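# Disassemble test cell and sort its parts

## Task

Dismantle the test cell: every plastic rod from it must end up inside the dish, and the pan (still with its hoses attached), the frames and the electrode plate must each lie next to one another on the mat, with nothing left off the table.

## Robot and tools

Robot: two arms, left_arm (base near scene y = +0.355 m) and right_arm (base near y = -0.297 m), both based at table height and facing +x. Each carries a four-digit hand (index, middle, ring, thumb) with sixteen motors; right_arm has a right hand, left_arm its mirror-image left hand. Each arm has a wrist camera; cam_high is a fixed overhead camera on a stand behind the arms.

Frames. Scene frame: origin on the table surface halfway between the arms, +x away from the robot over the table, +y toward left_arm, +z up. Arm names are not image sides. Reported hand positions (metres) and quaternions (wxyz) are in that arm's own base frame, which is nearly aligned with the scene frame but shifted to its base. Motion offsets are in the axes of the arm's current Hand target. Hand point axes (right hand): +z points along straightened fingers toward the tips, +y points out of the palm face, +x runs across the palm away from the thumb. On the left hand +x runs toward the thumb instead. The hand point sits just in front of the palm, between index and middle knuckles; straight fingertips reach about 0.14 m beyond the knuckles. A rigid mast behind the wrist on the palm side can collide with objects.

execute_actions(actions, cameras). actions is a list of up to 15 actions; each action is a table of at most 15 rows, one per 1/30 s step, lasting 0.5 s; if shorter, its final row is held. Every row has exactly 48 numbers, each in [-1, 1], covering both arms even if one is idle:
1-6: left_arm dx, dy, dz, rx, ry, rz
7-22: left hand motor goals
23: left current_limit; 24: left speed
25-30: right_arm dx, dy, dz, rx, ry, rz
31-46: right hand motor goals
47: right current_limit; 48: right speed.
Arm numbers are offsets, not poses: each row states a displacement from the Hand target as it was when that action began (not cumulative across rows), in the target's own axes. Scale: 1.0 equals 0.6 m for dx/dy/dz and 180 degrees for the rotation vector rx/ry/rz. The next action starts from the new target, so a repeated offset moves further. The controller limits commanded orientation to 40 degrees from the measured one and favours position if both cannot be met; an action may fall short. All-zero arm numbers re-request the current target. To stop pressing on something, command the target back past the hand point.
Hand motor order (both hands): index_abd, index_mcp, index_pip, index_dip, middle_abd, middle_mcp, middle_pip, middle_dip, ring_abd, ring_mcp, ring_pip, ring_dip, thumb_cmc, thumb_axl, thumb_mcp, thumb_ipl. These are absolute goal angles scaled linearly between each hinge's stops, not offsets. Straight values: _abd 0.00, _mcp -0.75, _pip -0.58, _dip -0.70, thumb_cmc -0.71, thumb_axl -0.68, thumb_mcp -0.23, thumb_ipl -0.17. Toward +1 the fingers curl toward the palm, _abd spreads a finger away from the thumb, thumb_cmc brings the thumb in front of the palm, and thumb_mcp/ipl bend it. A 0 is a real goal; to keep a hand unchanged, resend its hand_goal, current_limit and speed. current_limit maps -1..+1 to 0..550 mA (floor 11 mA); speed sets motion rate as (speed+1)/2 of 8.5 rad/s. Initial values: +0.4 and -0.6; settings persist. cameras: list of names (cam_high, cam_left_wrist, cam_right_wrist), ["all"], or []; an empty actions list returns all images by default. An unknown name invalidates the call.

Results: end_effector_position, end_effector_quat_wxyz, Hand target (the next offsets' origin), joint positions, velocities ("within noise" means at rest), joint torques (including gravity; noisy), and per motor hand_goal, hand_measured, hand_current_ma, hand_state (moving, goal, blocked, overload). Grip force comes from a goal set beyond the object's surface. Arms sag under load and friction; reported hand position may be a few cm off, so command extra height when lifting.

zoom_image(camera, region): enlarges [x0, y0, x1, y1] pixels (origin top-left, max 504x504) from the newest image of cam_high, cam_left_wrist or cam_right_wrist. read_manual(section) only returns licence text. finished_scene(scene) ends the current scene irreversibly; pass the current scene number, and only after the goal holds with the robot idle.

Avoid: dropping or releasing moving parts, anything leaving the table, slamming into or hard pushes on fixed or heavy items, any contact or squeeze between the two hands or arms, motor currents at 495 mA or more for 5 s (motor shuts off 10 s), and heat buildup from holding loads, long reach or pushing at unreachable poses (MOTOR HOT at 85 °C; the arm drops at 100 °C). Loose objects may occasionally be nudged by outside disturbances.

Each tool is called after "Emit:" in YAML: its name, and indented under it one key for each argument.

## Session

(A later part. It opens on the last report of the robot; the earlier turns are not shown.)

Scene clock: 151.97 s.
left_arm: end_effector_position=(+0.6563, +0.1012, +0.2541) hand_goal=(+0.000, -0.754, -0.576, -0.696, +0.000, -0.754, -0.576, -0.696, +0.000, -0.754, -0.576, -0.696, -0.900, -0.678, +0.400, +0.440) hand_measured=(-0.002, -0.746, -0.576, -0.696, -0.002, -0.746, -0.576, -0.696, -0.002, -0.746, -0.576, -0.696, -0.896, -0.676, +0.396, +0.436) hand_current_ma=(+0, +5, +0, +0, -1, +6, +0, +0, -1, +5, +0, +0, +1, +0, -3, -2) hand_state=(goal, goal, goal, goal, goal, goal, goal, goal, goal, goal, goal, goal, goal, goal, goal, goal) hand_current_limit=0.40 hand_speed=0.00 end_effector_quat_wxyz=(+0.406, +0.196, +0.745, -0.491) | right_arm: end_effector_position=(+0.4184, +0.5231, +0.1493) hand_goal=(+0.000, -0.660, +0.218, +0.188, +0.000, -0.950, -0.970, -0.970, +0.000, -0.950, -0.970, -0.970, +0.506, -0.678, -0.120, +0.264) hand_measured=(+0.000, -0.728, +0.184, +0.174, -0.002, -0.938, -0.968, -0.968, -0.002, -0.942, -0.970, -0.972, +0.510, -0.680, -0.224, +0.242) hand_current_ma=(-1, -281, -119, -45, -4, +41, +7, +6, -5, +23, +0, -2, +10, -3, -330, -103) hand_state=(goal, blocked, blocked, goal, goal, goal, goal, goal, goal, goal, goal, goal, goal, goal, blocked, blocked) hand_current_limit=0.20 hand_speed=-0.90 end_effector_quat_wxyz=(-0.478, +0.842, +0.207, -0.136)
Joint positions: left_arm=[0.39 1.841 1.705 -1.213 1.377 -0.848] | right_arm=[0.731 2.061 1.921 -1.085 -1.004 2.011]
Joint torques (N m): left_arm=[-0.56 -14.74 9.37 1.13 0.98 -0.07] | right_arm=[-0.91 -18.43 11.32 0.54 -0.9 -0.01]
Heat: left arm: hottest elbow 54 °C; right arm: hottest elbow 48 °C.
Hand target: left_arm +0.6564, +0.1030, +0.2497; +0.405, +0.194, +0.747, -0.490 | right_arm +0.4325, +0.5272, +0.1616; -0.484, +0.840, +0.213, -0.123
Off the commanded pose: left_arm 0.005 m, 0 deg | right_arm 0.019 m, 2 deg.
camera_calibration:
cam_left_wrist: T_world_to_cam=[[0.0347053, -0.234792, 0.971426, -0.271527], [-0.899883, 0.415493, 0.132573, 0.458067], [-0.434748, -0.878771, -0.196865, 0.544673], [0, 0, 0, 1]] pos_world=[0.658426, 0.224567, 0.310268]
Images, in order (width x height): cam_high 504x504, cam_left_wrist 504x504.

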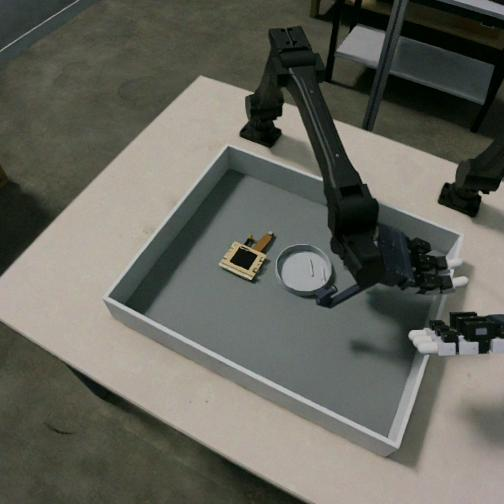

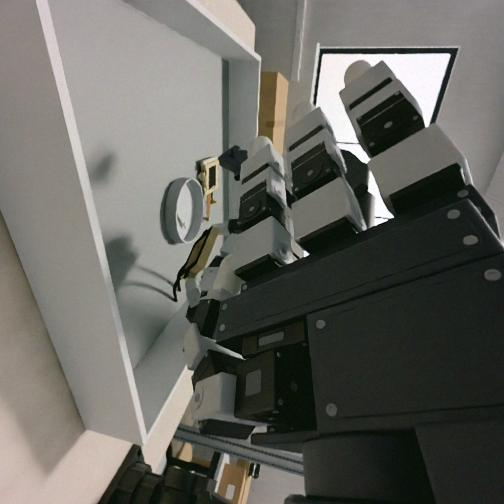

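Emit:
execute_actions:
  actions:
    - [[-0.002,0.1303,-0.1025,0,0,0,0,-0.754,-0.576,-0.696,0,-0.754,-0.576,-0.696,0,-0.754,-0.576,-0.696,-0.9,-0.678,0.4,0.44,0.4,0,0,0,0,0,0,0,0,-0.66,0.2175,0.188,0,-0.95,-0.97,-0.97,0,-0.95,-0.97,-0.97,0.506,-0.677,-0.12,0.265,0.2,-0.9]]
    - [[0,0,0,0,0,0,0,-0.754,-0.576,-0.696,0,-0.754,-0.576,-0.696,0,-0.754,-0.576,-0.696,-0.9,-0.678,0.4,0.44,0.4,0,0.0955,0.1135,0.0168,0,0,0,0,-0.66,0.2175,0.188,0,-0.95,-0.97,-0.97,0,-0.95,-0.97,-0.97,0.506,-0.677,-0.12,0.265,0.2,-0.9]]
  cameras: ["cam_left_wrist","cam_high"]

Emit:
zoom_image:
  camera: "cam_left_wrist"
  region: [100, 160, 260, 320]

Emit:
zoom_image:
  camera: "cam_high"
  region: [290, 210, 450, 370]

Scene clock: 155.50 s.
left_arm: end_effector_position=(+0.6734, +0.1859, +0.2211) hand_goal=(+0.000, -0.754, -0.576, -0.696, +0.000, -0.754, -0.576, -0.696, +0.000, -0.754, -0.576, -0.696, -0.900, -0.678, +0.400, +0.440) hand_measured=(-0.002, -0.746, -0.576, -0.696, -0.002, -0.746, -0.576, -0.696, -0.002, -0.746, -0.576, -0.696, -0.896, -0.676, +0.396, +0.436) hand_current_ma=(+0, +5, +0, +0, -1, +6, +0, +0, -1, +5, +0, +0, +1, +0, -3, -2) hand_state=(goal, goal, goal, goal, goal, goal, goal, goal, goal, goal, goal, goal, goal, goal, goal, goal) hand_current_limit=0.40 hand_speed=0.00 end_effector_quat_wxyz=(+0.410, +0.182, +0.750, -0.486) | right_arm: end_effector_position=(+0.4890, +0.5203, +0.0900) hand_goal=(+0.000, -0.660, +0.218, +0.188, +0.000, -0.950, -0.970, -0.970, +0.000, -0.950, -0.970, -0.970, +0.506, -0.678, -0.120, +0.264) hand_measured=(+0.000, -0.728, +0.184, +0.174, -0.002, -0.938, -0.968, -0.968, -0.002, -0.942, -0.970, -0.972, +0.510, -0.678, -0.224, +0.242) hand_current_ma=(-1, -279, -119, -45, -4, +41, +7, +6, -5, +24, +0, -2, +9, -2, -330, -103) hand_state=(goal, blocked, blocked, goal, goal, goal, goal, goal, goal, goal, goal, goal, goal, goal, blocked, blocked) hand_current_limit=0.20 hand_speed=-0.90 end_effector_quat_wxyz=(-0.481, +0.844, +0.199, -0.129)
Joint positions: left_arm=[0.5 2.074 1.982 -1.664 1.375 -0.443] | right_arm=[0.662 2.257 2.103 -1.136 -1.018 1.927]
Joint torques (N m): left_arm=[-0.62 -14.51 13.65 -0.73 0.99 0.11] | right_arm=[0.38 -19.9 11.32 0.4 -1.04 -0.03]
Heat: left arm: hottest elbow 54 °C; right arm: hottest elbow 49 °C.
Hand target: left_arm +0.6853, +0.1925, +0.2174; +0.405, +0.194, +0.747, -0.490 | right_arm +0.4949, +0.5323, +0.0979; -0.484, +0.840, +0.213, -0.123
Off the commanded pose: left_arm 0.014 m, 2 deg | right_arm 0.015 m, 2 deg.
camera_calibration:
cam_left_wrist: T_world_to_cam=[[0.0521937, -0.233011, 0.971072, -0.232166], [-0.911508, 0.386121, 0.141643, 0.45393], [-0.407956, -0.892533, -0.192239, 0.603558], [0, 0, 0, 1]] pos_world=[0.672104, 0.309327, 0.277182]
Images, in order (width x height): cam_high 504x504, cam_left_wrist 504x504.

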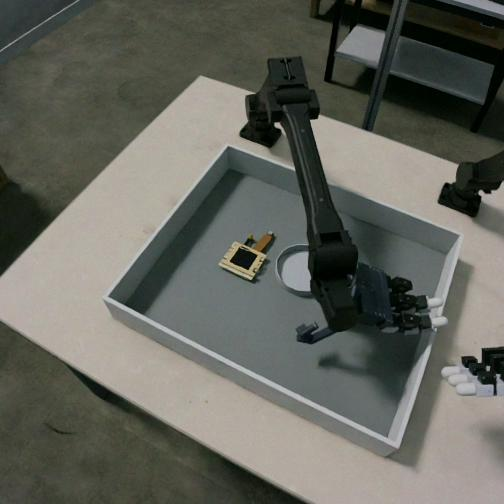

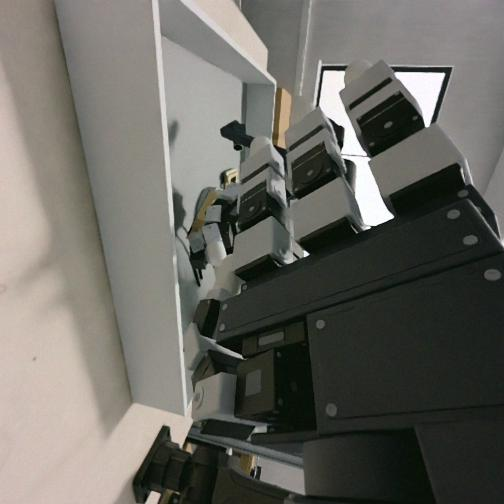

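Scaled by 3.150 from the camera's 504x504 image, which has a finer 720x720 frame.

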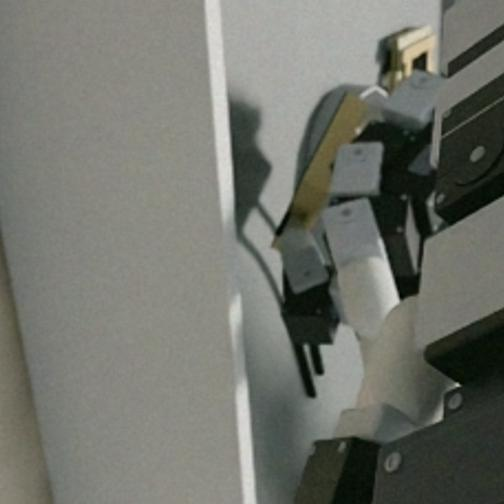

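Scaled by 3.150 from the camera's 504x504 image, which has a finer 720x720 frame.

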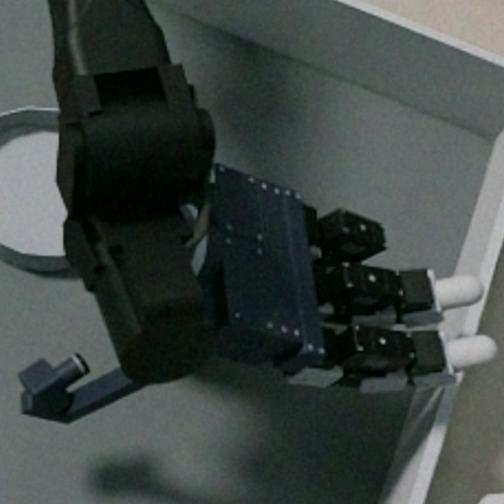

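Emit:
execute_actions:
  actions:
    - [[0,0,0,0,0,0,0,-0.754,-0.576,-0.696,0,-0.754,-0.576,-0.696,0,-0.754,-0.576,-0.696,-0.9,-0.678,0.4,0.44,0.4,0,0.0057,0.1016,0.0509,0,0,0,0,-0.66,0.2175,0.188,0,-0.95,-0.97,-0.97,0,-0.95,-0.97,-0.97,0.506,-0.677,-0.12,0.265,0.2,-0.9]]
  cameras: ["cam_left_wrist","cam_right_wrist"]

Emit:
zoom_image:
  camera: "cam_left_wrist"
  region: [100, 160, 260, 320]

Emit:
zoom_image:
  camera: "cam_right_wrist"
  region: [260, 0, 504, 240]

Scene clock: 156.67 s.
left_arm: end_effector_position=(+0.6743, +0.1862, +0.2261) hand_goal=(+0.000, -0.754, -0.576, -0.696, +0.000, -0.754, -0.576, -0.696, +0.000, -0.754, -0.576, -0.696, -0.900, -0.678, +0.400, +0.440) hand_measured=(-0.002, -0.746, -0.576, -0.696, -0.002, -0.746, -0.576, -0.696, -0.002, -0.746, -0.576, -0.696, -0.896, -0.676, +0.396, +0.436) hand_current_ma=(+0, +5, +0, +0, -1, +6, +0, +0, -1, +5, +0, +0, +1, +0, -3, -2) hand_state=(goal, goal, goal, goal, goal, goal, goal, goal, goal, goal, goal, goal, goal, goal, goal, goal) hand_current_limit=0.40 hand_speed=0.00 end_effector_quat_wxyz=(+0.412, +0.187, +0.749, -0.484) | right_arm: end_effector_position=(+0.4999, +0.5287, +0.0522) hand_goal=(+0.000, -0.660, +0.218, +0.188, +0.000, -0.950, -0.970, -0.970, +0.000, -0.950, -0.970, -0.970, +0.506, -0.678, -0.120, +0.264) hand_measured=(+0.000, -0.726, +0.184, +0.174, -0.002, -0.938, -0.968, -0.968, -0.002, -0.942, -0.970, -0.972, +0.510, -0.678, -0.224, +0.242) hand_current_ma=(-1, -274, -119, -45, -4, +41, +7, +6, -5, +24, +0, -2, +11, -2, -330, -103) hand_state=(goal, blocked, blocked, goal, goal, goal, goal, goal, goal, goal, goal, goal, goal, goal, blocked, blocked) hand_current_limit=0.20 hand_speed=-0.90 end_effector_quat_wxyz=(-0.487, +0.839, +0.213, -0.115)
Joint positions: left_arm=[0.5 2.078 2.001 -1.692 1.373 -0.42] | right_arm=[0.662 2.305 2.086 -1.05 -1.021 1.905]
Joint torques (N m): left_arm=[-0.62 -14.21 13.38 -0.77 0.97 0.1] | right_arm=[-0.21 -19.08 7.79 1.14 -1.01 -0.03]
Heat: left arm: hottest elbow 55 °C; right arm: hottest elbow 49 °C.
Hand target: left_arm +0.6852, +0.1925, +0.2174; +0.405, +0.194, +0.747, -0.490 | right_arm +0.4999, +0.5303, +0.0298; -0.484, +0.840, +0.213, -0.123
Off the commanded pose: left_arm 0.015 m, 1 deg | right_arm 0.022 m, 1 deg.
joint sent to its limit (left arm) — joint 4 (wrist pitch), lower limit. The joint targets still meet the commanded pose.
camera_calibration:
cam_left_wrist: T_world_to_cam=[[0.0432498, -0.238157, 0.970263, -0.229891], [-0.910802, 0.389711, 0.136256, 0.454058], [-0.410573, -0.88961, -0.200059, 0.608176], [0, 0, 0, 1]] pos_world=[0.6732, 0.309338, 0.282858]
cam_right_wrist: T_world_to_cam=[[-0.498283, -0.658059, -0.56451, 0.653983], [-0.152473, -0.57444, 0.80422, 0.277427], [-0.853502, 0.486802, 0.185897, 0.284095], [0, 0, 0, 1]] pos_world=[0.610644, 0.451427, 0.0932554]
Images, in order (width x height): cam_left_wrist 504x504, cam_right_wrist 504x504.

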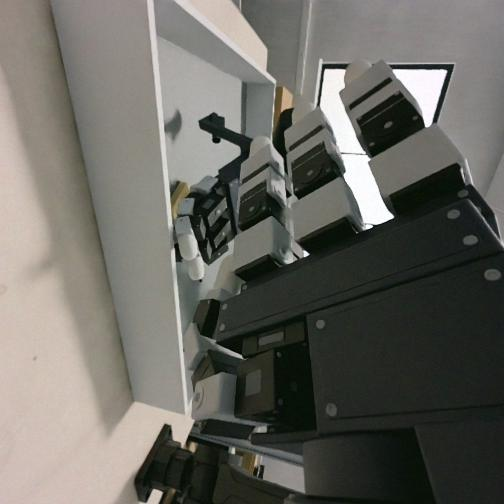

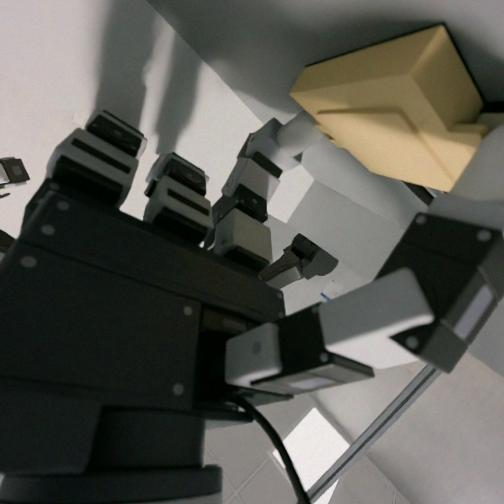

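Scaled by 3.150 from the camera's 504x504 image, which has a finer 720x720 frame.

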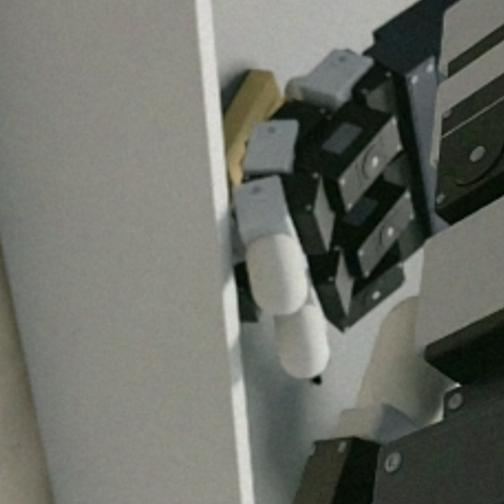

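Scaled by 2.066 from the camera's 504x504 image, which has a finer 720x720 frame.

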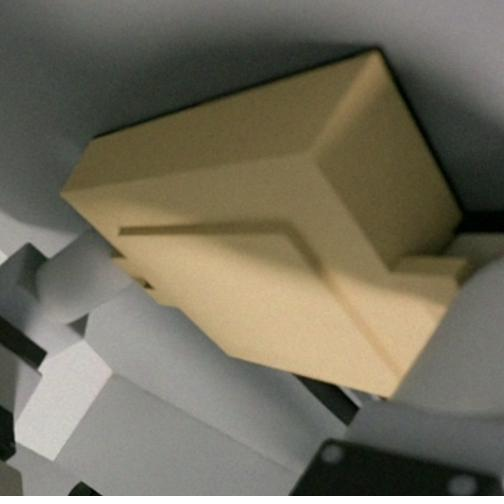

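Emit:
execute_actions:
  actions:
    - [[0,0,0,0,0,0,0,-0.754,-0.576,-0.696,0,-0.754,-0.576,-0.696,0,-0.754,-0.576,-0.696,-0.9,-0.678,0.4,0.44,0.4,0,0,0.0216,0.0125,0,0,0,0,-0.66,0.2175,0.188,0,-0.95,-0.97,-0.97,0,-0.95,-0.97,-0.97,0.506,-0.677,-0.12,0.265,0.2,-0.9]]
  cameras: ["cam_left_wrist","cam_right_wrist"]

Emit:
zoom_image:
  camera: "cam_left_wrist"
  region: [100, 160, 260, 320]

Emit:
zoom_image:
  camera: "cam_right_wrist"
  region: [260, 0, 504, 240]

Scene clock: 158.10 s.
left_arm: end_effector_position=(+0.6743, +0.1862, +0.2262) hand_goal=(+0.000, -0.754, -0.576, -0.696, +0.000, -0.754, -0.576, -0.696, +0.000, -0.754, -0.576, -0.696, -0.900, -0.678, +0.400, +0.440) hand_measured=(-0.002, -0.746, -0.576, -0.696, -0.002, -0.746, -0.576, -0.696, -0.002, -0.746, -0.576, -0.696, -0.896, -0.676, +0.396, +0.436) hand_current_ma=(+0, +5, +0, +0, -1, +6, +0, +0, -1, +5, +0, +0, +1, +0, -3, -2) hand_state=(goal, goal, goal, goal, goal, goal, goal, goal, goal, goal, goal, goal, goal, goal, goal, goal) hand_current_limit=0.40 hand_speed=0.00 end_effector_quat_wxyz=(+0.412, +0.187, +0.749, -0.484) | right_arm: end_effector_position=(+0.5021, +0.5309, +0.0520) hand_goal=(+0.000, -0.660, +0.218, +0.188, +0.000, -0.950, -0.970, -0.970, +0.000, -0.950, -0.970, -0.970, +0.506, -0.678, -0.120, +0.264) hand_measured=(+0.000, -0.726, +0.184, +0.174, -0.002, -0.938, -0.968, -0.968, -0.002, -0.942, -0.970, -0.972, +0.494, -0.680, -0.224, +0.242) hand_current_ma=(-1, -270, -119, -45, -4, +41, +7, +6, -5, +24, +0, -2, -39, -8, -330, -103) hand_state=(goal, blocked, blocked, goal, goal, goal, goal, goal, goal, goal, goal, goal, goal, goal, blocked, blocked) hand_current_limit=0.20 hand_speed=-0.90 end_effector_quat_wxyz=(-0.491, +0.837, +0.217, -0.110)
Joint positions: left_arm=[0.5 2.078 2.001 -1.692 1.373 -0.419] | right_arm=[0.662 2.305 2.084 -1.032 -1.024 1.906]
Joint torques (N m): left_arm=[-0.73 -14.21 13.41 -0.77 0.96 0.1] | right_arm=[-0.09 -18.49 6.75 1.54 -0.89 -0.04]
Heat: left arm: hottest elbow 55 °C; right arm: hottest elbow 49 °C.
Hand target: left_arm +0.6852, +0.1925, +0.2174; +0.405, +0.194, +0.747, -0.490 | right_arm +0.4999, +0.5304, +0.0149; -0.484, +0.840, +0.213, -0.123
Off the commanded pose: left_arm 0.015 m, 1 deg | right_arm 0.037 m, 2 deg.
joint sent to its limit (left arm) — joint 4 (wrist pitch), lower limit. The joint targets still meet the commanded pose.
camera_calibration:
cam_left_wrist: T_world_to_cam=[[0.0429445, -0.238363, 0.970226, -0.229708], [-0.91081, 0.389756, 0.136069, 0.454089], [-0.410585, -0.889536, -0.200365, 0.608268], [0, 0, 0, 1]] pos_world=[0.6732, 0.309338, 0.282957]
cam_right_wrist: T_world_to_cam=[[-0.49232, -0.651995, -0.576648, 0.65091], [-0.160097, -0.583365, 0.796275, 0.288258], [-0.855564, 0.484342, 0.18282, 0.287455], [0, 0, 0, 1]] pos_world=[0.612541, 0.453323, 0.0932609]
Images, in order (width x height): cam_left_wrist 504x504, cam_right_wrist 504x504.

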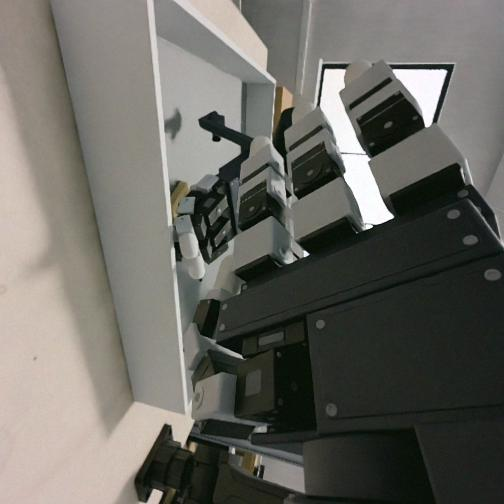

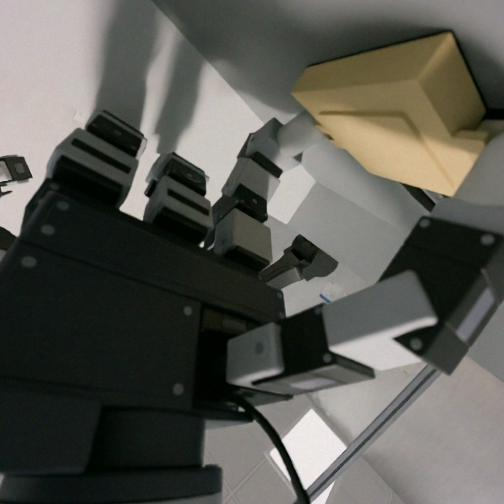

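Scaled by 3.150 from the camera's 504x504 image, which has a finer 720x720 frame.

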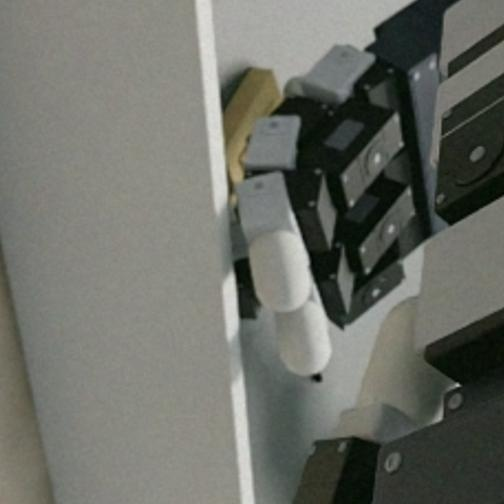

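Scaled by 2.066 from the camera's 504x504 image, which has a finer 720x720 frame.

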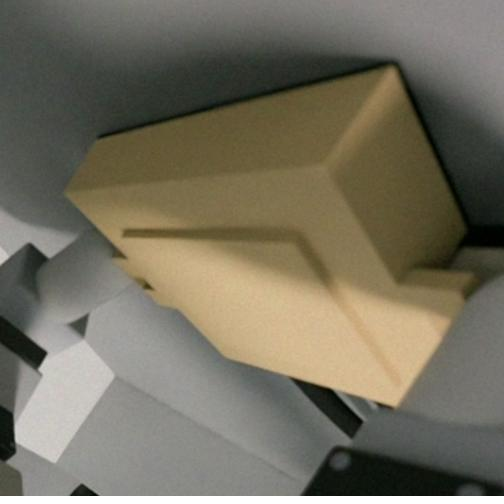

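Emit:
execute_actions:
  actions:
    - [[0,0,0,0,0,0,0,-0.754,-0.576,-0.696,0,-0.754,-0.576,-0.696,0,-0.754,-0.576,-0.696,-0.9,-0.678,0.4,0.44,0.4,0,0,-0.036,-0.021,0,0,0,0,-0.7,0.2175,0.188,0,-0.95,-0.97,-0.97,0,-0.95,-0.97,-0.97,0.506,-0.677,-0.18,0.265,0.2,-0.93]]
    - [[0,0,0,0,0,0,0,-0.754,-0.576,-0.696,0,-0.754,-0.576,-0.696,0,-0.754,-0.576,-0.696,-0.9,-0.678,0.4,0.44,0.4,0,0,0,0,0,0,0,0,-0.78,0.2175,0.188,0,-0.95,-0.97,-0.97,0,-0.95,-0.97,-0.97,0.506,-0.677,-0.25,0.265,0.2,-0.9]]
    - [[0,0,0,0,0,0,0,-0.754,-0.576,-0.696,0,-0.754,-0.576,-0.696,0,-0.754,-0.576,-0.696,-0.9,-0.678,0.4,0.44,0.4,0,0,0,0,0,0,0,0,-0.896,0.2175,0.188,0,-0.95,-0.97,-0.97,0,-0.95,-0.97,-0.97,0.506,-0.677,-0.337,0.265,0.2,-0.85]]
  cameras: ["cam_left_wrist","cam_right_wrist"]

Emit:
zoom_image:
  camera: "cam_right_wrist"
  region: [260, 0, 504, 240]

Scene clock: 161.47 s.
left_arm: end_effector_position=(+0.6743, +0.1862, +0.2262) hand_goal=(+0.000, -0.754, -0.576, -0.696, +0.000, -0.754, -0.576, -0.696, +0.000, -0.754, -0.576, -0.696, -0.900, -0.678, +0.400, +0.440) hand_measured=(-0.002, -0.746, -0.576, -0.696, -0.002, -0.746, -0.576, -0.696, -0.002, -0.746, -0.576, -0.696, -0.896, -0.676, +0.396, +0.436) hand_current_ma=(+0, +5, +0, +0, -1, +6, +0, +0, -1, +5, +0, +0, +1, +0, -3, -2) hand_state=(goal, goal, goal, goal, goal, goal, goal, goal, goal, goal, goal, goal, goal, goal, goal, goal) hand_current_limit=0.40 hand_speed=0.00 end_effector_quat_wxyz=(+0.412, +0.187, +0.749, -0.484) | right_arm: end_effector_position=(+0.4989, +0.5284, +0.0516) hand_goal=(+0.000, -0.896, +0.218, +0.188, +0.000, -0.950, -0.970, -0.970, +0.000, -0.950, -0.970, -0.970, +0.506, -0.678, -0.338, +0.264) hand_measured=(+0.000, -0.878, +0.216, +0.184, -0.002, -0.938, -0.968, -0.968, -0.002, -0.942, -0.970, -0.972, +0.512, -0.678, -0.332, +0.262) hand_current_ma=(-1, +59, -5, -9, -4, +41, +7, +6, -5, +24, +0, -2, +14, +0, +20, -7) hand_state=(goal, goal, goal, goal, goal, goal, goal, goal, goal, goal, goal, goal, goal, goal, goal, goal) hand_current_limit=0.20 hand_speed=-0.85 end_effector_quat_wxyz=(-0.488, +0.839, +0.213, -0.117)
Joint positions: left_arm=[0.5 2.078 2.001 -1.692 1.373 -0.419] | right_arm=[0.662 2.305 2.084 -1.05 -1.024 1.905]
Joint torques (N m): left_arm=[-0.67 -14.21 13.39 -0.77 0.96 0.11] | right_arm=[-0.09 -19.55 9.13 0.44 -0.89 -0.02]
Heat: left arm: hottest elbow 56 °C; right arm: hottest elbow 48 °C.
Hand target: left_arm +0.6852, +0.1925, +0.2174; +0.405, +0.194, +0.747, -0.490 | right_arm +0.5000, +0.5303, +0.0399; -0.484, +0.840, +0.213, -0.123
Off the commanded pose: left_arm 0.015 m, 1 deg | right_arm 0.012 m, 1 deg.
joint sent to its limit (left arm) — joint 4 (wrist pitch), lower limit. The joint targets still meet the commanded pose.
camera_calibration:
cam_left_wrist: T_world_to_cam=[[0.0429445, -0.238363, 0.970226, -0.229708], [-0.91081, 0.389756, 0.136069, 0.454089], [-0.410585, -0.889536, -0.200365, 0.608268], [0, 0, 0, 1]] pos_world=[0.6732, 0.309338, 0.282957]
cam_right_wrist: T_world_to_cam=[[-0.499989, -0.658373, -0.562633, 0.653895], [-0.148865, -0.574662, 0.804738, 0.275852], [-0.853142, 0.486116, 0.189316, 0.283472], [0, 0, 0, 1]] pos_world=[0.609847, 0.451228, 0.0922488]
Images, in order (width x height): cam_left_wrist 504x504, cam_right_wrist 504x504.

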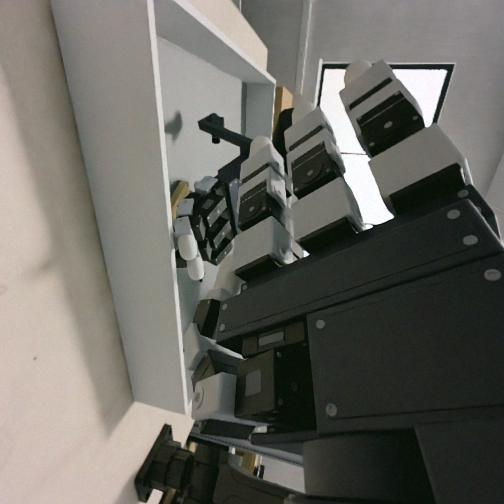

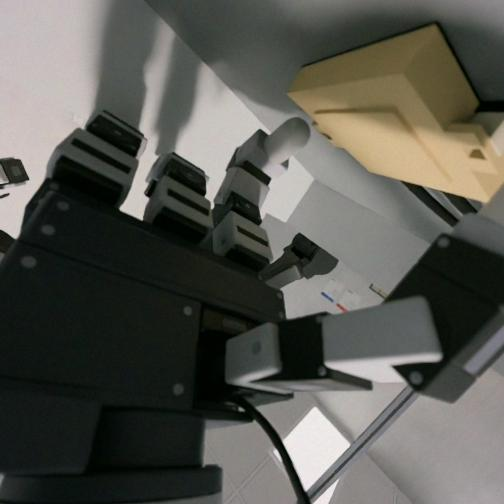

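Scaled by 2.066 from the camera's 504x504 image, which has a finer 720x720 frame.

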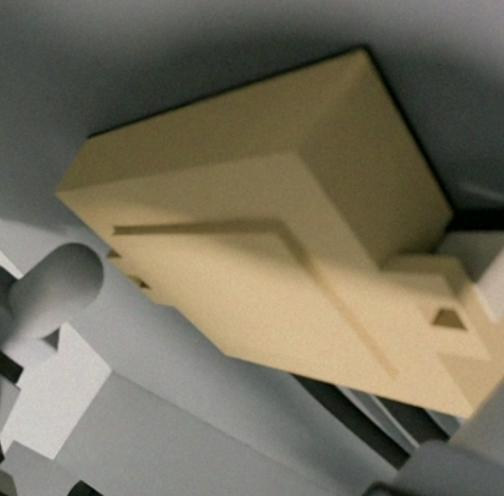

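Emit:
execute_actions:
  actions:
    - [[0,0,0,0,0,0,0,-0.754,-0.576,-0.696,0,-0.754,-0.576,-0.696,0,-0.754,-0.576,-0.696,-0.9,-0.678,0.4,0.44,0.4,0,0.0149,-0.0722,-0.0423,0,0,0,0,-0.896,0.2175,0.188,0,-0.95,-0.97,-0.97,0,-0.95,-0.97,-0.97,0.506,-0.677,-0.337,0.265,0.2,-0.85]]
    - [[0,0,0,0,0,0,0,-0.754,-0.576,-0.696,0,-0.754,-0.576,-0.696,0,-0.754,-0.576,-0.696,-0.9,-0.678,0.4,0.44,0.4,0,0,-0.1442,-0.0836,0,0,0,0,-0.896,0.2175,0.188,0,-0.95,-0.97,-0.97,0,-0.95,-0.97,-0.97,0.506,-0.677,-0.337,0.265,0.3,-0.4]]
    - [[0,0,0,0,0,0,0,-0.754,-0.576,-0.696,0,-0.754,-0.576,-0.696,0,-0.754,-0.576,-0.696,-0.9,-0.678,0.4,0.44,0.4,0,-0.14,0.13,-0.23,0,0.077,0.0444,0,-0.785,0.98,-0.9,0,-0.785,0.98,-0.9,0,-0.95,-0.97,-0.97,0.491,-0.677,-0.337,0.265,0.3,-0.4]]
  cameras: ["cam_left_wrist","cam_high"]

Emit:
zoom_image:
  camera: "cam_high"
  region: [210, 200, 410, 400]

Scene clock: 164.17 s.
left_arm: end_effector_position=(+0.6743, +0.1862, +0.2262) hand_goal=(+0.000, -0.754, -0.576, -0.696, +0.000, -0.754, -0.576, -0.696, +0.000, -0.754, -0.576, -0.696, -0.900, -0.678, +0.400, +0.440) hand_measured=(-0.002, -0.746, -0.576, -0.696, -0.002, -0.746, -0.576, -0.696, -0.002, -0.746, -0.576, -0.696, -0.896, -0.676, +0.396, +0.436) hand_current_ma=(+0, +5, +0, +0, -1, +6, +0, +0, -1, +5, +0, +0, +1, +0, -3, -2) hand_state=(goal, goal, goal, goal, goal, goal, goal, goal, goal, goal, goal, goal, goal, goal, goal, goal) hand_current_limit=0.40 hand_speed=0.00 end_effector_quat_wxyz=(+0.412, +0.187, +0.749, -0.484) | right_arm: end_effector_position=(+0.5091, +0.3548, +0.1979) hand_goal=(+0.000, -0.786, +0.980, -0.900, +0.000, -0.786, +0.980, -0.900, +0.000, -0.950, -0.970, -0.970, +0.490, -0.678, -0.338, +0.264) hand_measured=(+0.000, -0.782, +0.976, -0.898, -0.002, -0.778, +0.976, -0.902, -0.002, -0.942, -0.970, -0.972, +0.496, -0.678, -0.334, +0.262) hand_current_ma=(-1, +12, -12, +7, -3, +23, -12, -5, -3, +26, +0, -2, +14, +0, +14, -5) hand_state=(goal, goal, goal, goal, goal, goal, goal, goal, goal, goal, goal, goal, goal, goal, goal, goal) hand_current_limit=0.30 hand_speed=-0.40 end_effector_quat_wxyz=(-0.496, +0.860, +0.106, -0.060)
Joint positions: left_arm=[0.5 2.078 2.001 -1.692 1.373 -0.419] | right_arm=[0.431 1.905 1.807 -1.162 -1.016 1.93]
Joint torques (N m): left_arm=[-0.67 -14.27 13.41 -0.77 0.96 0.11] | right_arm=[-0.09 -16.85 7.39 1.21 -0.91 0.17]
Heat: left arm: hottest elbow 57 °C; right arm: hottest shoulder 48 °C.
Hand target: left_arm +0.6852, +0.1925, +0.2174; +0.405, +0.194, +0.747, -0.490 | right_arm +0.5097, +0.3546, +0.1916; -0.497, +0.861, +0.094, -0.054
Off the commanded pose: left_arm 0.015 m, 1 deg | right_arm 0.007 m, 2 deg.
joint sent to its limit (left arm) — joint 4 (wrist pitch), lower limit. The joint targets still meet the commanded pose.
camera_calibration:
cam_left_wrist: T_world_to_cam=[[0.0429445, -0.238363, 0.970226, -0.229708], [-0.91081, 0.389756, 0.136069, 0.454089], [-0.410585, -0.889536, -0.200365, 0.608268], [0, 0, 0, 1]] pos_world=[0.6732, 0.309338, 0.282957]
Images, in order (width x height): cam_high 504x504, cam_left_wrist 504x504.

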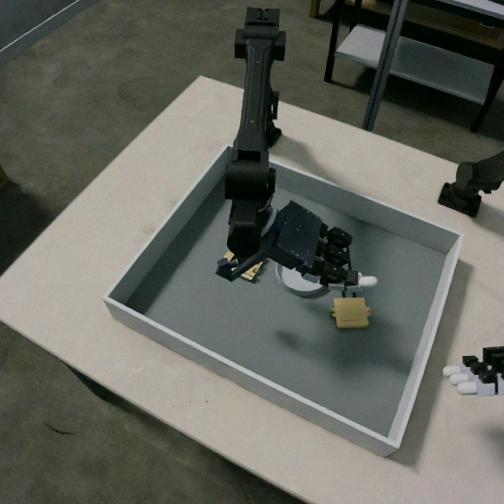

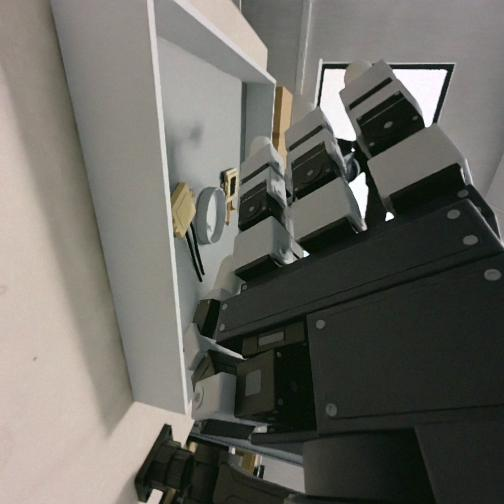

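Scaled by 2.520 from the camera's 504x504 image, which has a finer 720x720 frame.

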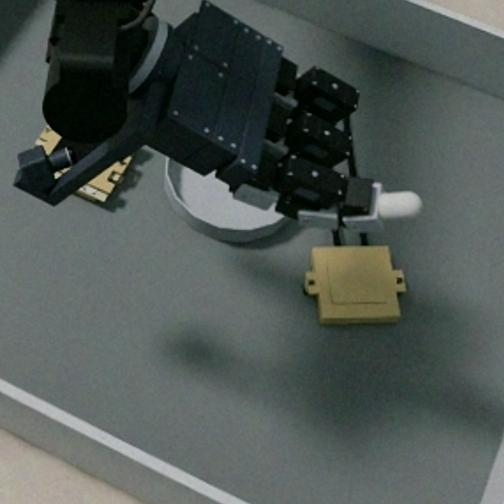

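Emit:
execute_actions:
  actions:
    - [[0,0,0,0,0,0,0,-0.754,-0.576,-0.696,0,-0.754,-0.576,-0.696,0,-0.754,-0.576,-0.696,-0.9,-0.678,0.4,0.44,0.4,0,-0.0807,0.0448,-0.175,0,0,0,0,-0.785,0.98,-0.9,0,-0.785,0.98,-0.9,0,-0.95,-0.97,-0.97,0.491,-0.677,-0.337,0.265,0.3,-0.4]]
    - [[0,0,0,0,0,0,0,-0.754,-0.576,-0.696,0,-0.754,-0.576,-0.696,0,-0.754,-0.576,-0.696,-0.9,-0.678,0.4,0.44,0.4,0,-0.0807,0.0448,-0.175,0,0,0,0,-0.785,0.98,-0.9,0,-0.785,0.98,-0.9,0,-0.95,-0.97,-0.97,0.491,-0.677,-0.337,0.265,0.3,-0.4]]
    - [[0.0495,-0.1414,0.1885,0,0,0,0,-0.754,-0.576,-0.696,0,-0.754,-0.576,-0.696,0,-0.754,-0.576,-0.696,-0.9,-0.678,0.4,0.44,0.4,0,0,0,0,0,0,0,0,-0.785,0.98,-0.9,0,-0.785,0.98,-0.9,0,-0.95,-0.97,-0.97,0.491,-0.677,-0.337,0.265,0.3,-0.4]]
    - [[0.0495,-0.1414,0.1885,0,0,0,0,-0.754,-0.576,-0.696,0,-0.754,-0.576,-0.696,0,-0.754,-0.576,-0.696,-0.9,-0.678,0.4,0.44,0.4,0,0,0,0,0,0,0,0,-0.785,0.98,-0.9,0,-0.785,0.98,-0.9,0,-0.95,-0.97,-0.97,0.491,-0.677,-0.337,0.265,0.3,-0.4]]
  cameras: ["cam_left_wrist","cam_high"]

Emit:
zoom_image:
  camera: "cam_high"
  region: [200, 200, 300, 300]

Emit:
zoom_image:
  camera: "cam_high"
  region: [270, 220, 400, 350]

Emit:
zoom_image:
  camera: "cam_left_wrist"
  region: [140, 120, 260, 240]

Scene clock: 168.40 s.
left_arm: end_effector_position=(+0.6287, -0.0912, +0.2198) hand_goal=(+0.000, -0.754, -0.576, -0.696, +0.000, -0.754, -0.576, -0.696, +0.000, -0.754, -0.576, -0.696, -0.900, -0.678, +0.400, +0.440) hand_measured=(-0.002, -0.746, -0.576, -0.696, -0.002, -0.744, -0.576, -0.696, -0.002, -0.746, -0.576, -0.696, -0.896, -0.676, +0.396, +0.438) hand_current_ma=(+0, +5, +0, +0, -1, +6, +0, +0, -1, +5, +0, +0, +1, +1, -2, -1) hand_state=(goal, goal, goal, goal, goal, goal, goal, goal, goal, goal, goal, goal, goal, goal, goal, goal) hand_current_limit=0.40 hand_speed=0.00 end_effector_quat_wxyz=(+0.322, +0.278, +0.721, -0.547) | right_arm: end_effector_position=(+0.4572, +0.1275, +0.2473) hand_goal=(+0.000, -0.786, +0.980, -0.900, +0.000, -0.786, +0.980, -0.900, +0.000, -0.950, -0.970, -0.970, +0.490, -0.678, -0.338, +0.264) hand_measured=(+0.000, -0.782, +0.976, -0.898, -0.002, -0.778, +0.976, -0.902, -0.002, -0.942, -0.970, -0.972, +0.494, -0.678, -0.334, +0.262) hand_current_ma=(-1, +12, -11, +6, -3, +23, -10, -5, -3, +27, +1, -2, +9, +0, +14, -5) hand_state=(goal, goal, goal, goal, goal, goal, goal, goal, goal, goal, goal, goal, goal, goal, goal, goal) hand_current_limit=0.30 hand_speed=-0.40 end_effector_quat_wxyz=(-0.494, +0.866, +0.075, -0.036)
Joint positions: left_arm=[0.1 1.763 1.508 -0.996 1.365 -0.997] | right_arm=[0.054 1.67 1.622 -1.696 -1.027 1.355]
Joint torques (N m): left_arm=[-0.56 -14.74 9.31 1.29 0.94 -0.06] | right_arm=[0.32 -12.63 8.58 -0.27 -0.72 -0.05]
Heat: left arm: hottest elbow 57 °C; right arm: hottest elbow 48 °C.
Hand target: left_arm +0.6273, -0.0904, +0.2245; +0.405, +0.194, +0.747, -0.490 | right_arm +0.4601, +0.1301, +0.2500; -0.497, +0.861, +0.094, -0.054
Off the commanded pose: left_arm 0.005 m, 15 deg | right_arm 0.005 m, 3 deg.
joint sent to its limit (right arm) — joint 4 (wrist pitch), lower limit. The joint targets are off in orientation, not in position.
camera_calibration:
cam_left_wrist: T_world_to_cam=[[0.0197326, -0.234264, 0.971973, -0.273019], [-0.75681, 0.631773, 0.167634, 0.439786], [-0.653337, -0.738907, -0.164827, 0.500043], [0, 0, 0, 1]] pos_world=[0.664919, 0.0276814, 0.274065]
Images, in order (width x height): cam_high 504x504, cam_left_wrist 504x504.

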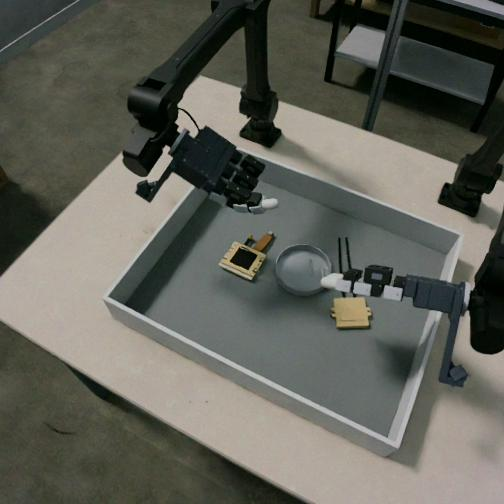

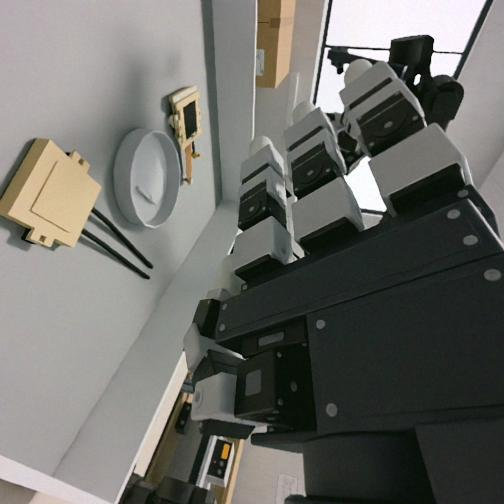

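Scaled by 5.040 from the camera's 504x504 image, which has a finer 720x720 frame.

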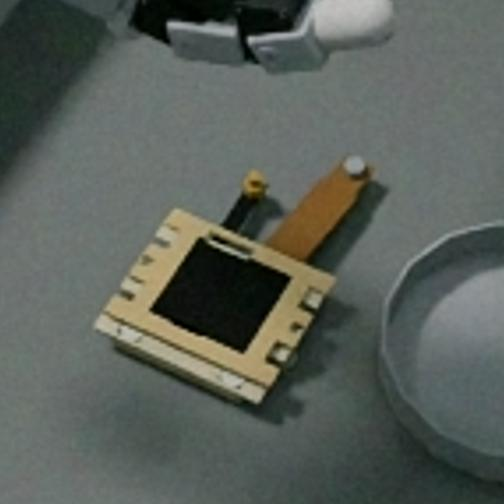

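Scaled by 3.877 from the camera's 504x504 image, which has a finer 720x720 frame.

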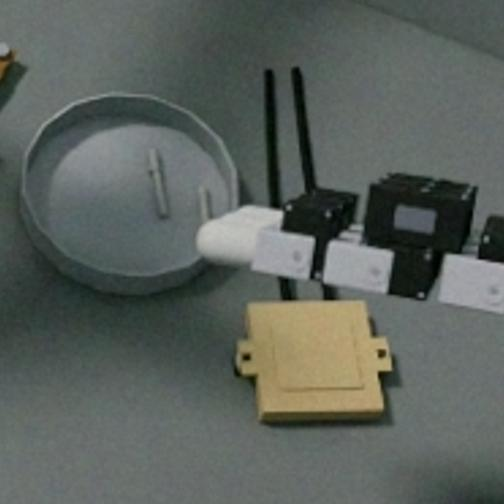

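Scaled by 4.200 from the camera's 504x504 image, which has a finer 720x720 frame.

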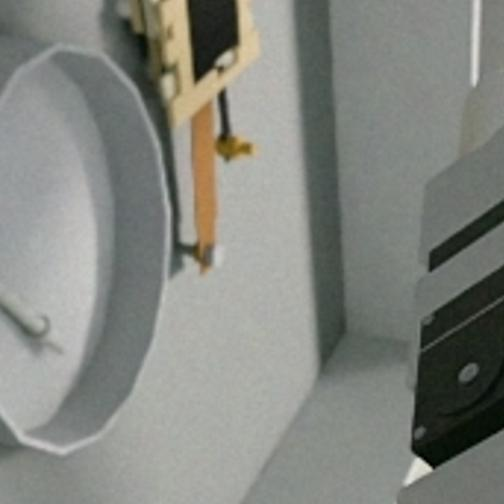

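Emit:
execute_actions:
  actions:
    - [[0,0,0,0,0,0,0,-0.754,-0.576,-0.696,0,-0.754,-0.576,-0.696,0,-0.754,-0.576,-0.696,-0.9,-0.678,0.4,0.44,0.4,0,0,0,0,0,0,0,0,-0.785,0.98,-0.9,0,-0.785,0.98,-0.9,0,-0.95,-0.97,-0.97,0.491,-0.677,-0.337,0.265,0.3,-0.4]]
  cameras: ["cam_left_wrist","cam_high"]

Emit:
zoom_image:
  camera: "cam_high"
  region: [215, 230, 275, 290]

Emit:
zoom_image:
  camera: "cam_left_wrist"
  region: [160, 120, 230, 190]

Scene clock: 172.23 s.
left_arm: end_effector_position=(+0.6278, -0.0874, +0.2204) hand_goal=(+0.000, -0.754, -0.576, -0.696, +0.000, -0.754, -0.576, -0.696, +0.000, -0.754, -0.576, -0.696, -0.900, -0.678, +0.400, +0.440) hand_measured=(-0.002, -0.746, -0.576, -0.696, -0.002, -0.744, -0.576, -0.696, -0.002, -0.746, -0.576, -0.696, -0.896, -0.676, +0.396, +0.438) hand_current_ma=(+0, +5, +0, +0, -1, +6, +0, +0, -1, +5, +0, +0, +1, +1, -2, -1) hand_state=(goal, goal, goal, goal, goal, goal, goal, goal, goal, goal, goal, goal, goal, goal, goal, goal) hand_current_limit=0.40 hand_speed=0.00 end_effector_quat_wxyz=(+0.366, +0.223, +0.753, -0.499) | right_arm: end_effector_position=(+0.4572, +0.1275, +0.2473) hand_goal=(+0.000, -0.786, +0.980, -0.900, +0.000, -0.786, +0.980, -0.900, +0.000, -0.950, -0.970, -0.970, +0.490, -0.678, -0.338, +0.264) hand_measured=(+0.000, -0.782, +0.976, -0.898, -0.002, -0.778, +0.976, -0.902, -0.002, -0.942, -0.970, -0.972, +0.494, -0.678, -0.334, +0.262) hand_current_ma=(-1, +12, -11, +6, -3, +23, -10, -5, -3, +27, +1, -2, +9, +0, +14, -5) hand_state=(goal, goal, goal, goal, goal, goal, goal, goal, goal, goal, goal, goal, goal, goal, goal, goal) hand_current_limit=0.30 hand_speed=-0.40 end_effector_quat_wxyz=(-0.494, +0.866, +0.075, -0.036)
Joint positions: left_arm=[0.073 1.628 1.291 -0.394 1.213 -1.523] | right_arm=[0.054 1.67 1.622 -1.696 -1.027 1.355]
Joint torques (N m): left_arm=[-1.2 -13.16 9.76 2.32 0.6 -0.08] | right_arm=[0.38 -12.69 8.58 -0.28 -0.71 -0.05]
Heat: left arm: hottest elbow 56 °C; right arm: hottest elbow 47 °C.
Hand target: left_arm +0.6271, -0.0905, +0.2243; +0.405, +0.194, +0.747, -0.490 | right_arm +0.4601, +0.1301, +0.2500; -0.497, +0.861, +0.094, -0.054
Off the commanded pose: left_arm 0.005 m, 6 deg | right_arm 0.005 m, 3 deg.
joint sent to its limit (right arm) — joint 4 (wrist pitch), lower limit. The joint targets are off in orientation, not in position.
camera_calibration:
cam_left_wrist: T_world_to_cam=[[0.0558284, -0.270909, 0.960985, -0.296248], [-0.85604, 0.482393, 0.185722, 0.481916], [-0.513886, -0.83301, -0.204977, 0.415422], [0, 0, 0, 1]] pos_world=[0.642557, 0.0333215, 0.28034]
Images, in order (width x height): cam_high 504x504, cam_left_wrist 504x504.

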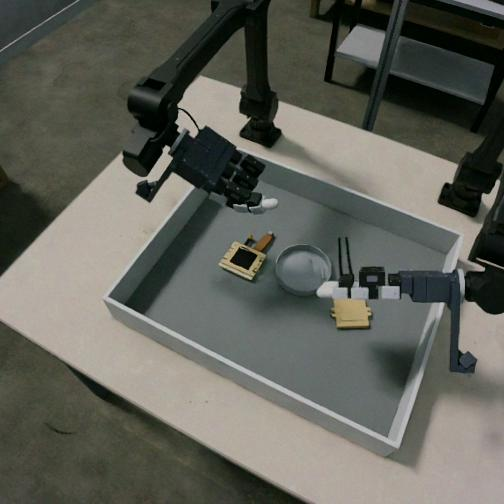

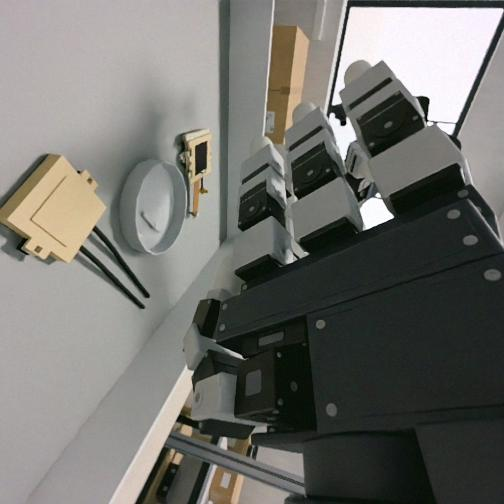

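Scaled by 8.400 from the camera's 504x504 image, which has a finer 720x720 frame.

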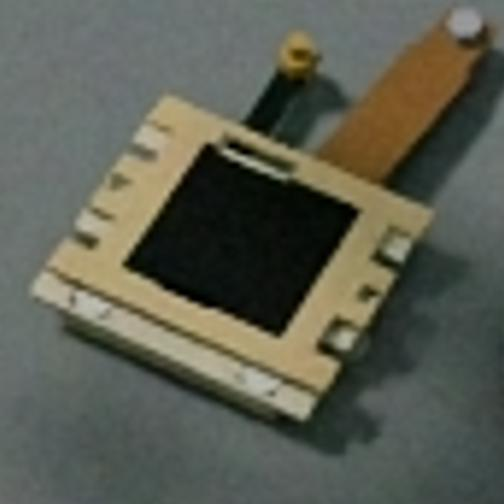

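Scaled by 7.200 from the camera's 504x504 image, which has a finer 720x720 frame.

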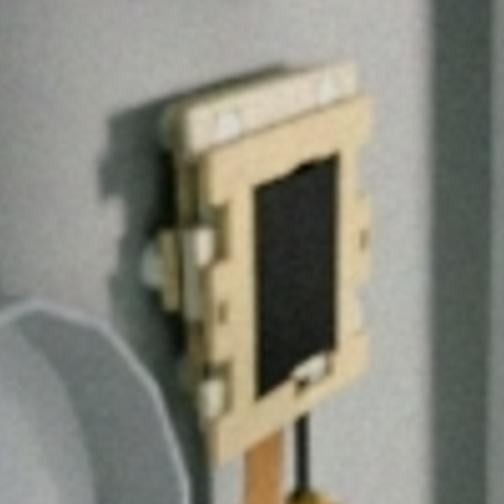

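Emit:
execute_actions:
  actions:
    - [[0,0,0,0,0,0,0,-0.754,-0.576,-0.696,0,-0.754,-0.576,-0.696,0,-0.754,-0.576,-0.696,-0.9,-0.678,0.4,0.44,0.4,0,0.0459,0.0624,0.1086,0,0,0,0,-0.896,0.2175,0.188,0,-0.95,-0.97,-0.97,0,-0.95,-0.97,-0.97,0.506,-0.677,-0.337,0.265,0.3,-0.4]]
    - [[0,0,0,0,0,0,0,-0.754,-0.576,-0.696,0,-0.754,-0.576,-0.696,0,-0.754,-0.576,-0.696,-0.9,-0.678,0.4,0.44,0.4,0,0.0459,0.0624,0.1086,0,0.0486,0.0281,0,-0.896,0.2175,0.188,0,-0.95,-0.97,-0.97,0,-0.95,-0.97,-0.97,0.506,-0.677,-0.337,0.265,0.3,-0.4]]
  cameras: ["cam_left_wrist","cam_high"]

Emit:
zoom_image:
  camera: "cam_high"
  region: [200, 200, 300, 300]

Emit:
zoom_image:
  camera: "cam_left_wrist"
  region: [160, 110, 250, 200]

Scene clock: 177.53 s.
left_arm: end_effector_position=(+0.6292, -0.0855, +0.2160) hand_goal=(+0.000, -0.754, -0.576, -0.696, +0.000, -0.754, -0.576, -0.696, +0.000, -0.754, -0.576, -0.696, -0.900, -0.678, +0.400, +0.440) hand_measured=(-0.002, -0.746, -0.576, -0.696, -0.002, -0.744, -0.576, -0.696, -0.002, -0.746, -0.576, -0.696, -0.896, -0.676, +0.396, +0.438) hand_current_ma=(+0, +5, +0, +0, -1, +6, +0, +0, -1, +5, +0, +0, +1, +1, -2, -1) hand_state=(goal, goal, goal, goal, goal, goal, goal, goal, goal, goal, goal, goal, goal, goal, goal, goal) hand_current_limit=0.40 hand_speed=0.00 end_effector_quat_wxyz=(+0.399, +0.188, +0.751, -0.491) | right_arm: end_effector_position=(+0.5004, +0.2153, +0.1203) hand_goal=(+0.000, -0.896, +0.218, +0.188, +0.000, -0.950, -0.970, -0.970, +0.000, -0.950, -0.970, -0.970, +0.506, -0.678, -0.338, +0.264) hand_measured=(+0.000, -0.882, +0.222, +0.184, -0.002, -0.934, -0.964, -0.968, -0.002, -0.942, -0.970, -0.972, +0.504, -0.678, -0.334, +0.262) hand_current_ma=(-1, +46, +9, -9, -3, +54, +18, +6, -3, +27, +1, -2, -3, +0, +13, -5) hand_state=(goal, goal, goal, goal, goal, goal, goal, goal, goal, goal, goal, goal, goal, goal, goal, goal) hand_current_limit=0.30 hand_speed=-0.40 end_effector_quat_wxyz=(-0.503, +0.864, +0.026, -0.017)
Joint positions: left_arm=[0.065 1.598 1.188 -0.101 1.151 -1.741] | right_arm=[0.202 1.78 1.418 -0.974 -1.038 1.847]
Joint torques (N m): left_arm=[-1.38 -12.86 9.68 2.61 0.4 -0.07] | right_arm=[-0.03 -15.21 6.67 1.05 -0.77 0.17]
Heat: left arm: hottest elbow 55 °C; right arm: hottest elbow 47 °C.
Hand target: left_arm +0.6272, -0.0905, +0.2244; +0.405, +0.194, +0.747, -0.490 | right_arm +0.4978, +0.2154, +0.1200; -0.500, +0.866, +0.018, -0.010
Off the commanded pose: left_arm 0.010 m, 1 deg | right_arm 0.003 m, 1 deg.
camera_calibration:
cam_left_wrist: T_world_to_cam=[[0.0602666, -0.2368, 0.969687, -0.293242], [-0.89973, 0.407805, 0.155506, 0.51058], [-0.432267, -0.881828, -0.188479, 0.357798], [0, 0, 0, 1]] pos_world=[0.631721, 0.0378595, 0.272392]
Images, in order (width x height): cam_high 504x504, cam_left_wrist 504x504.

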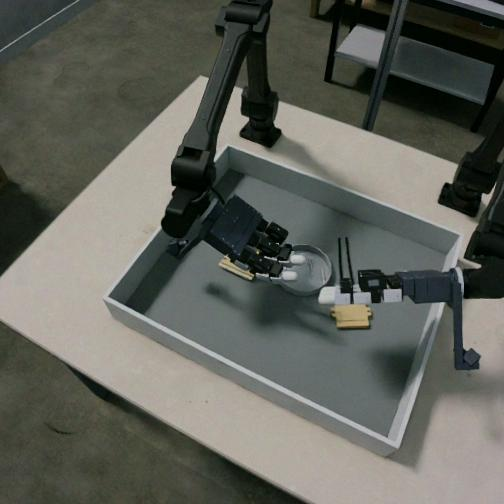

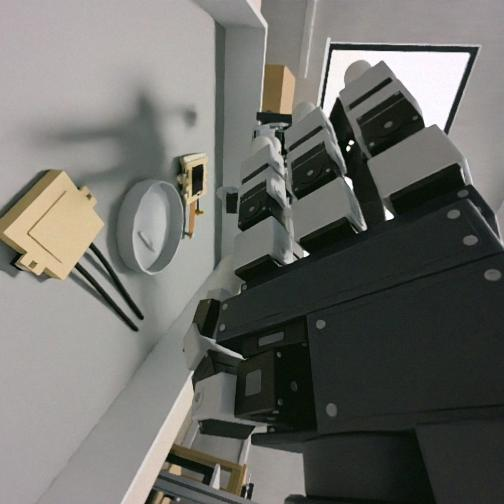

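Scaled by 5.040 from the camera's 504x504 image, which has a finer 720x720 frame.

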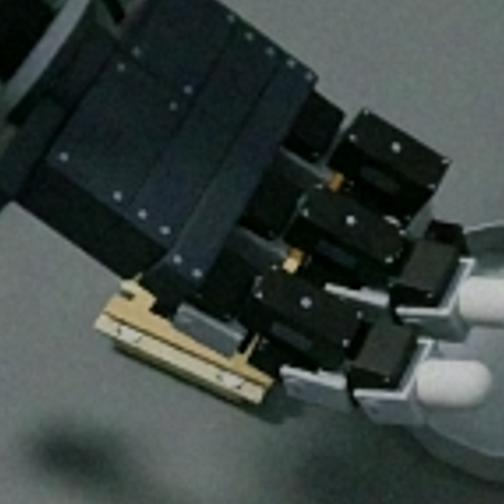

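Scaled by 5.600 from the camera's 504x504 image, which has a finer 720x720 frame.

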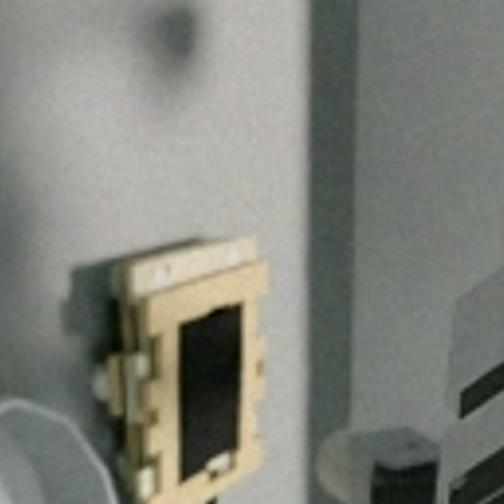

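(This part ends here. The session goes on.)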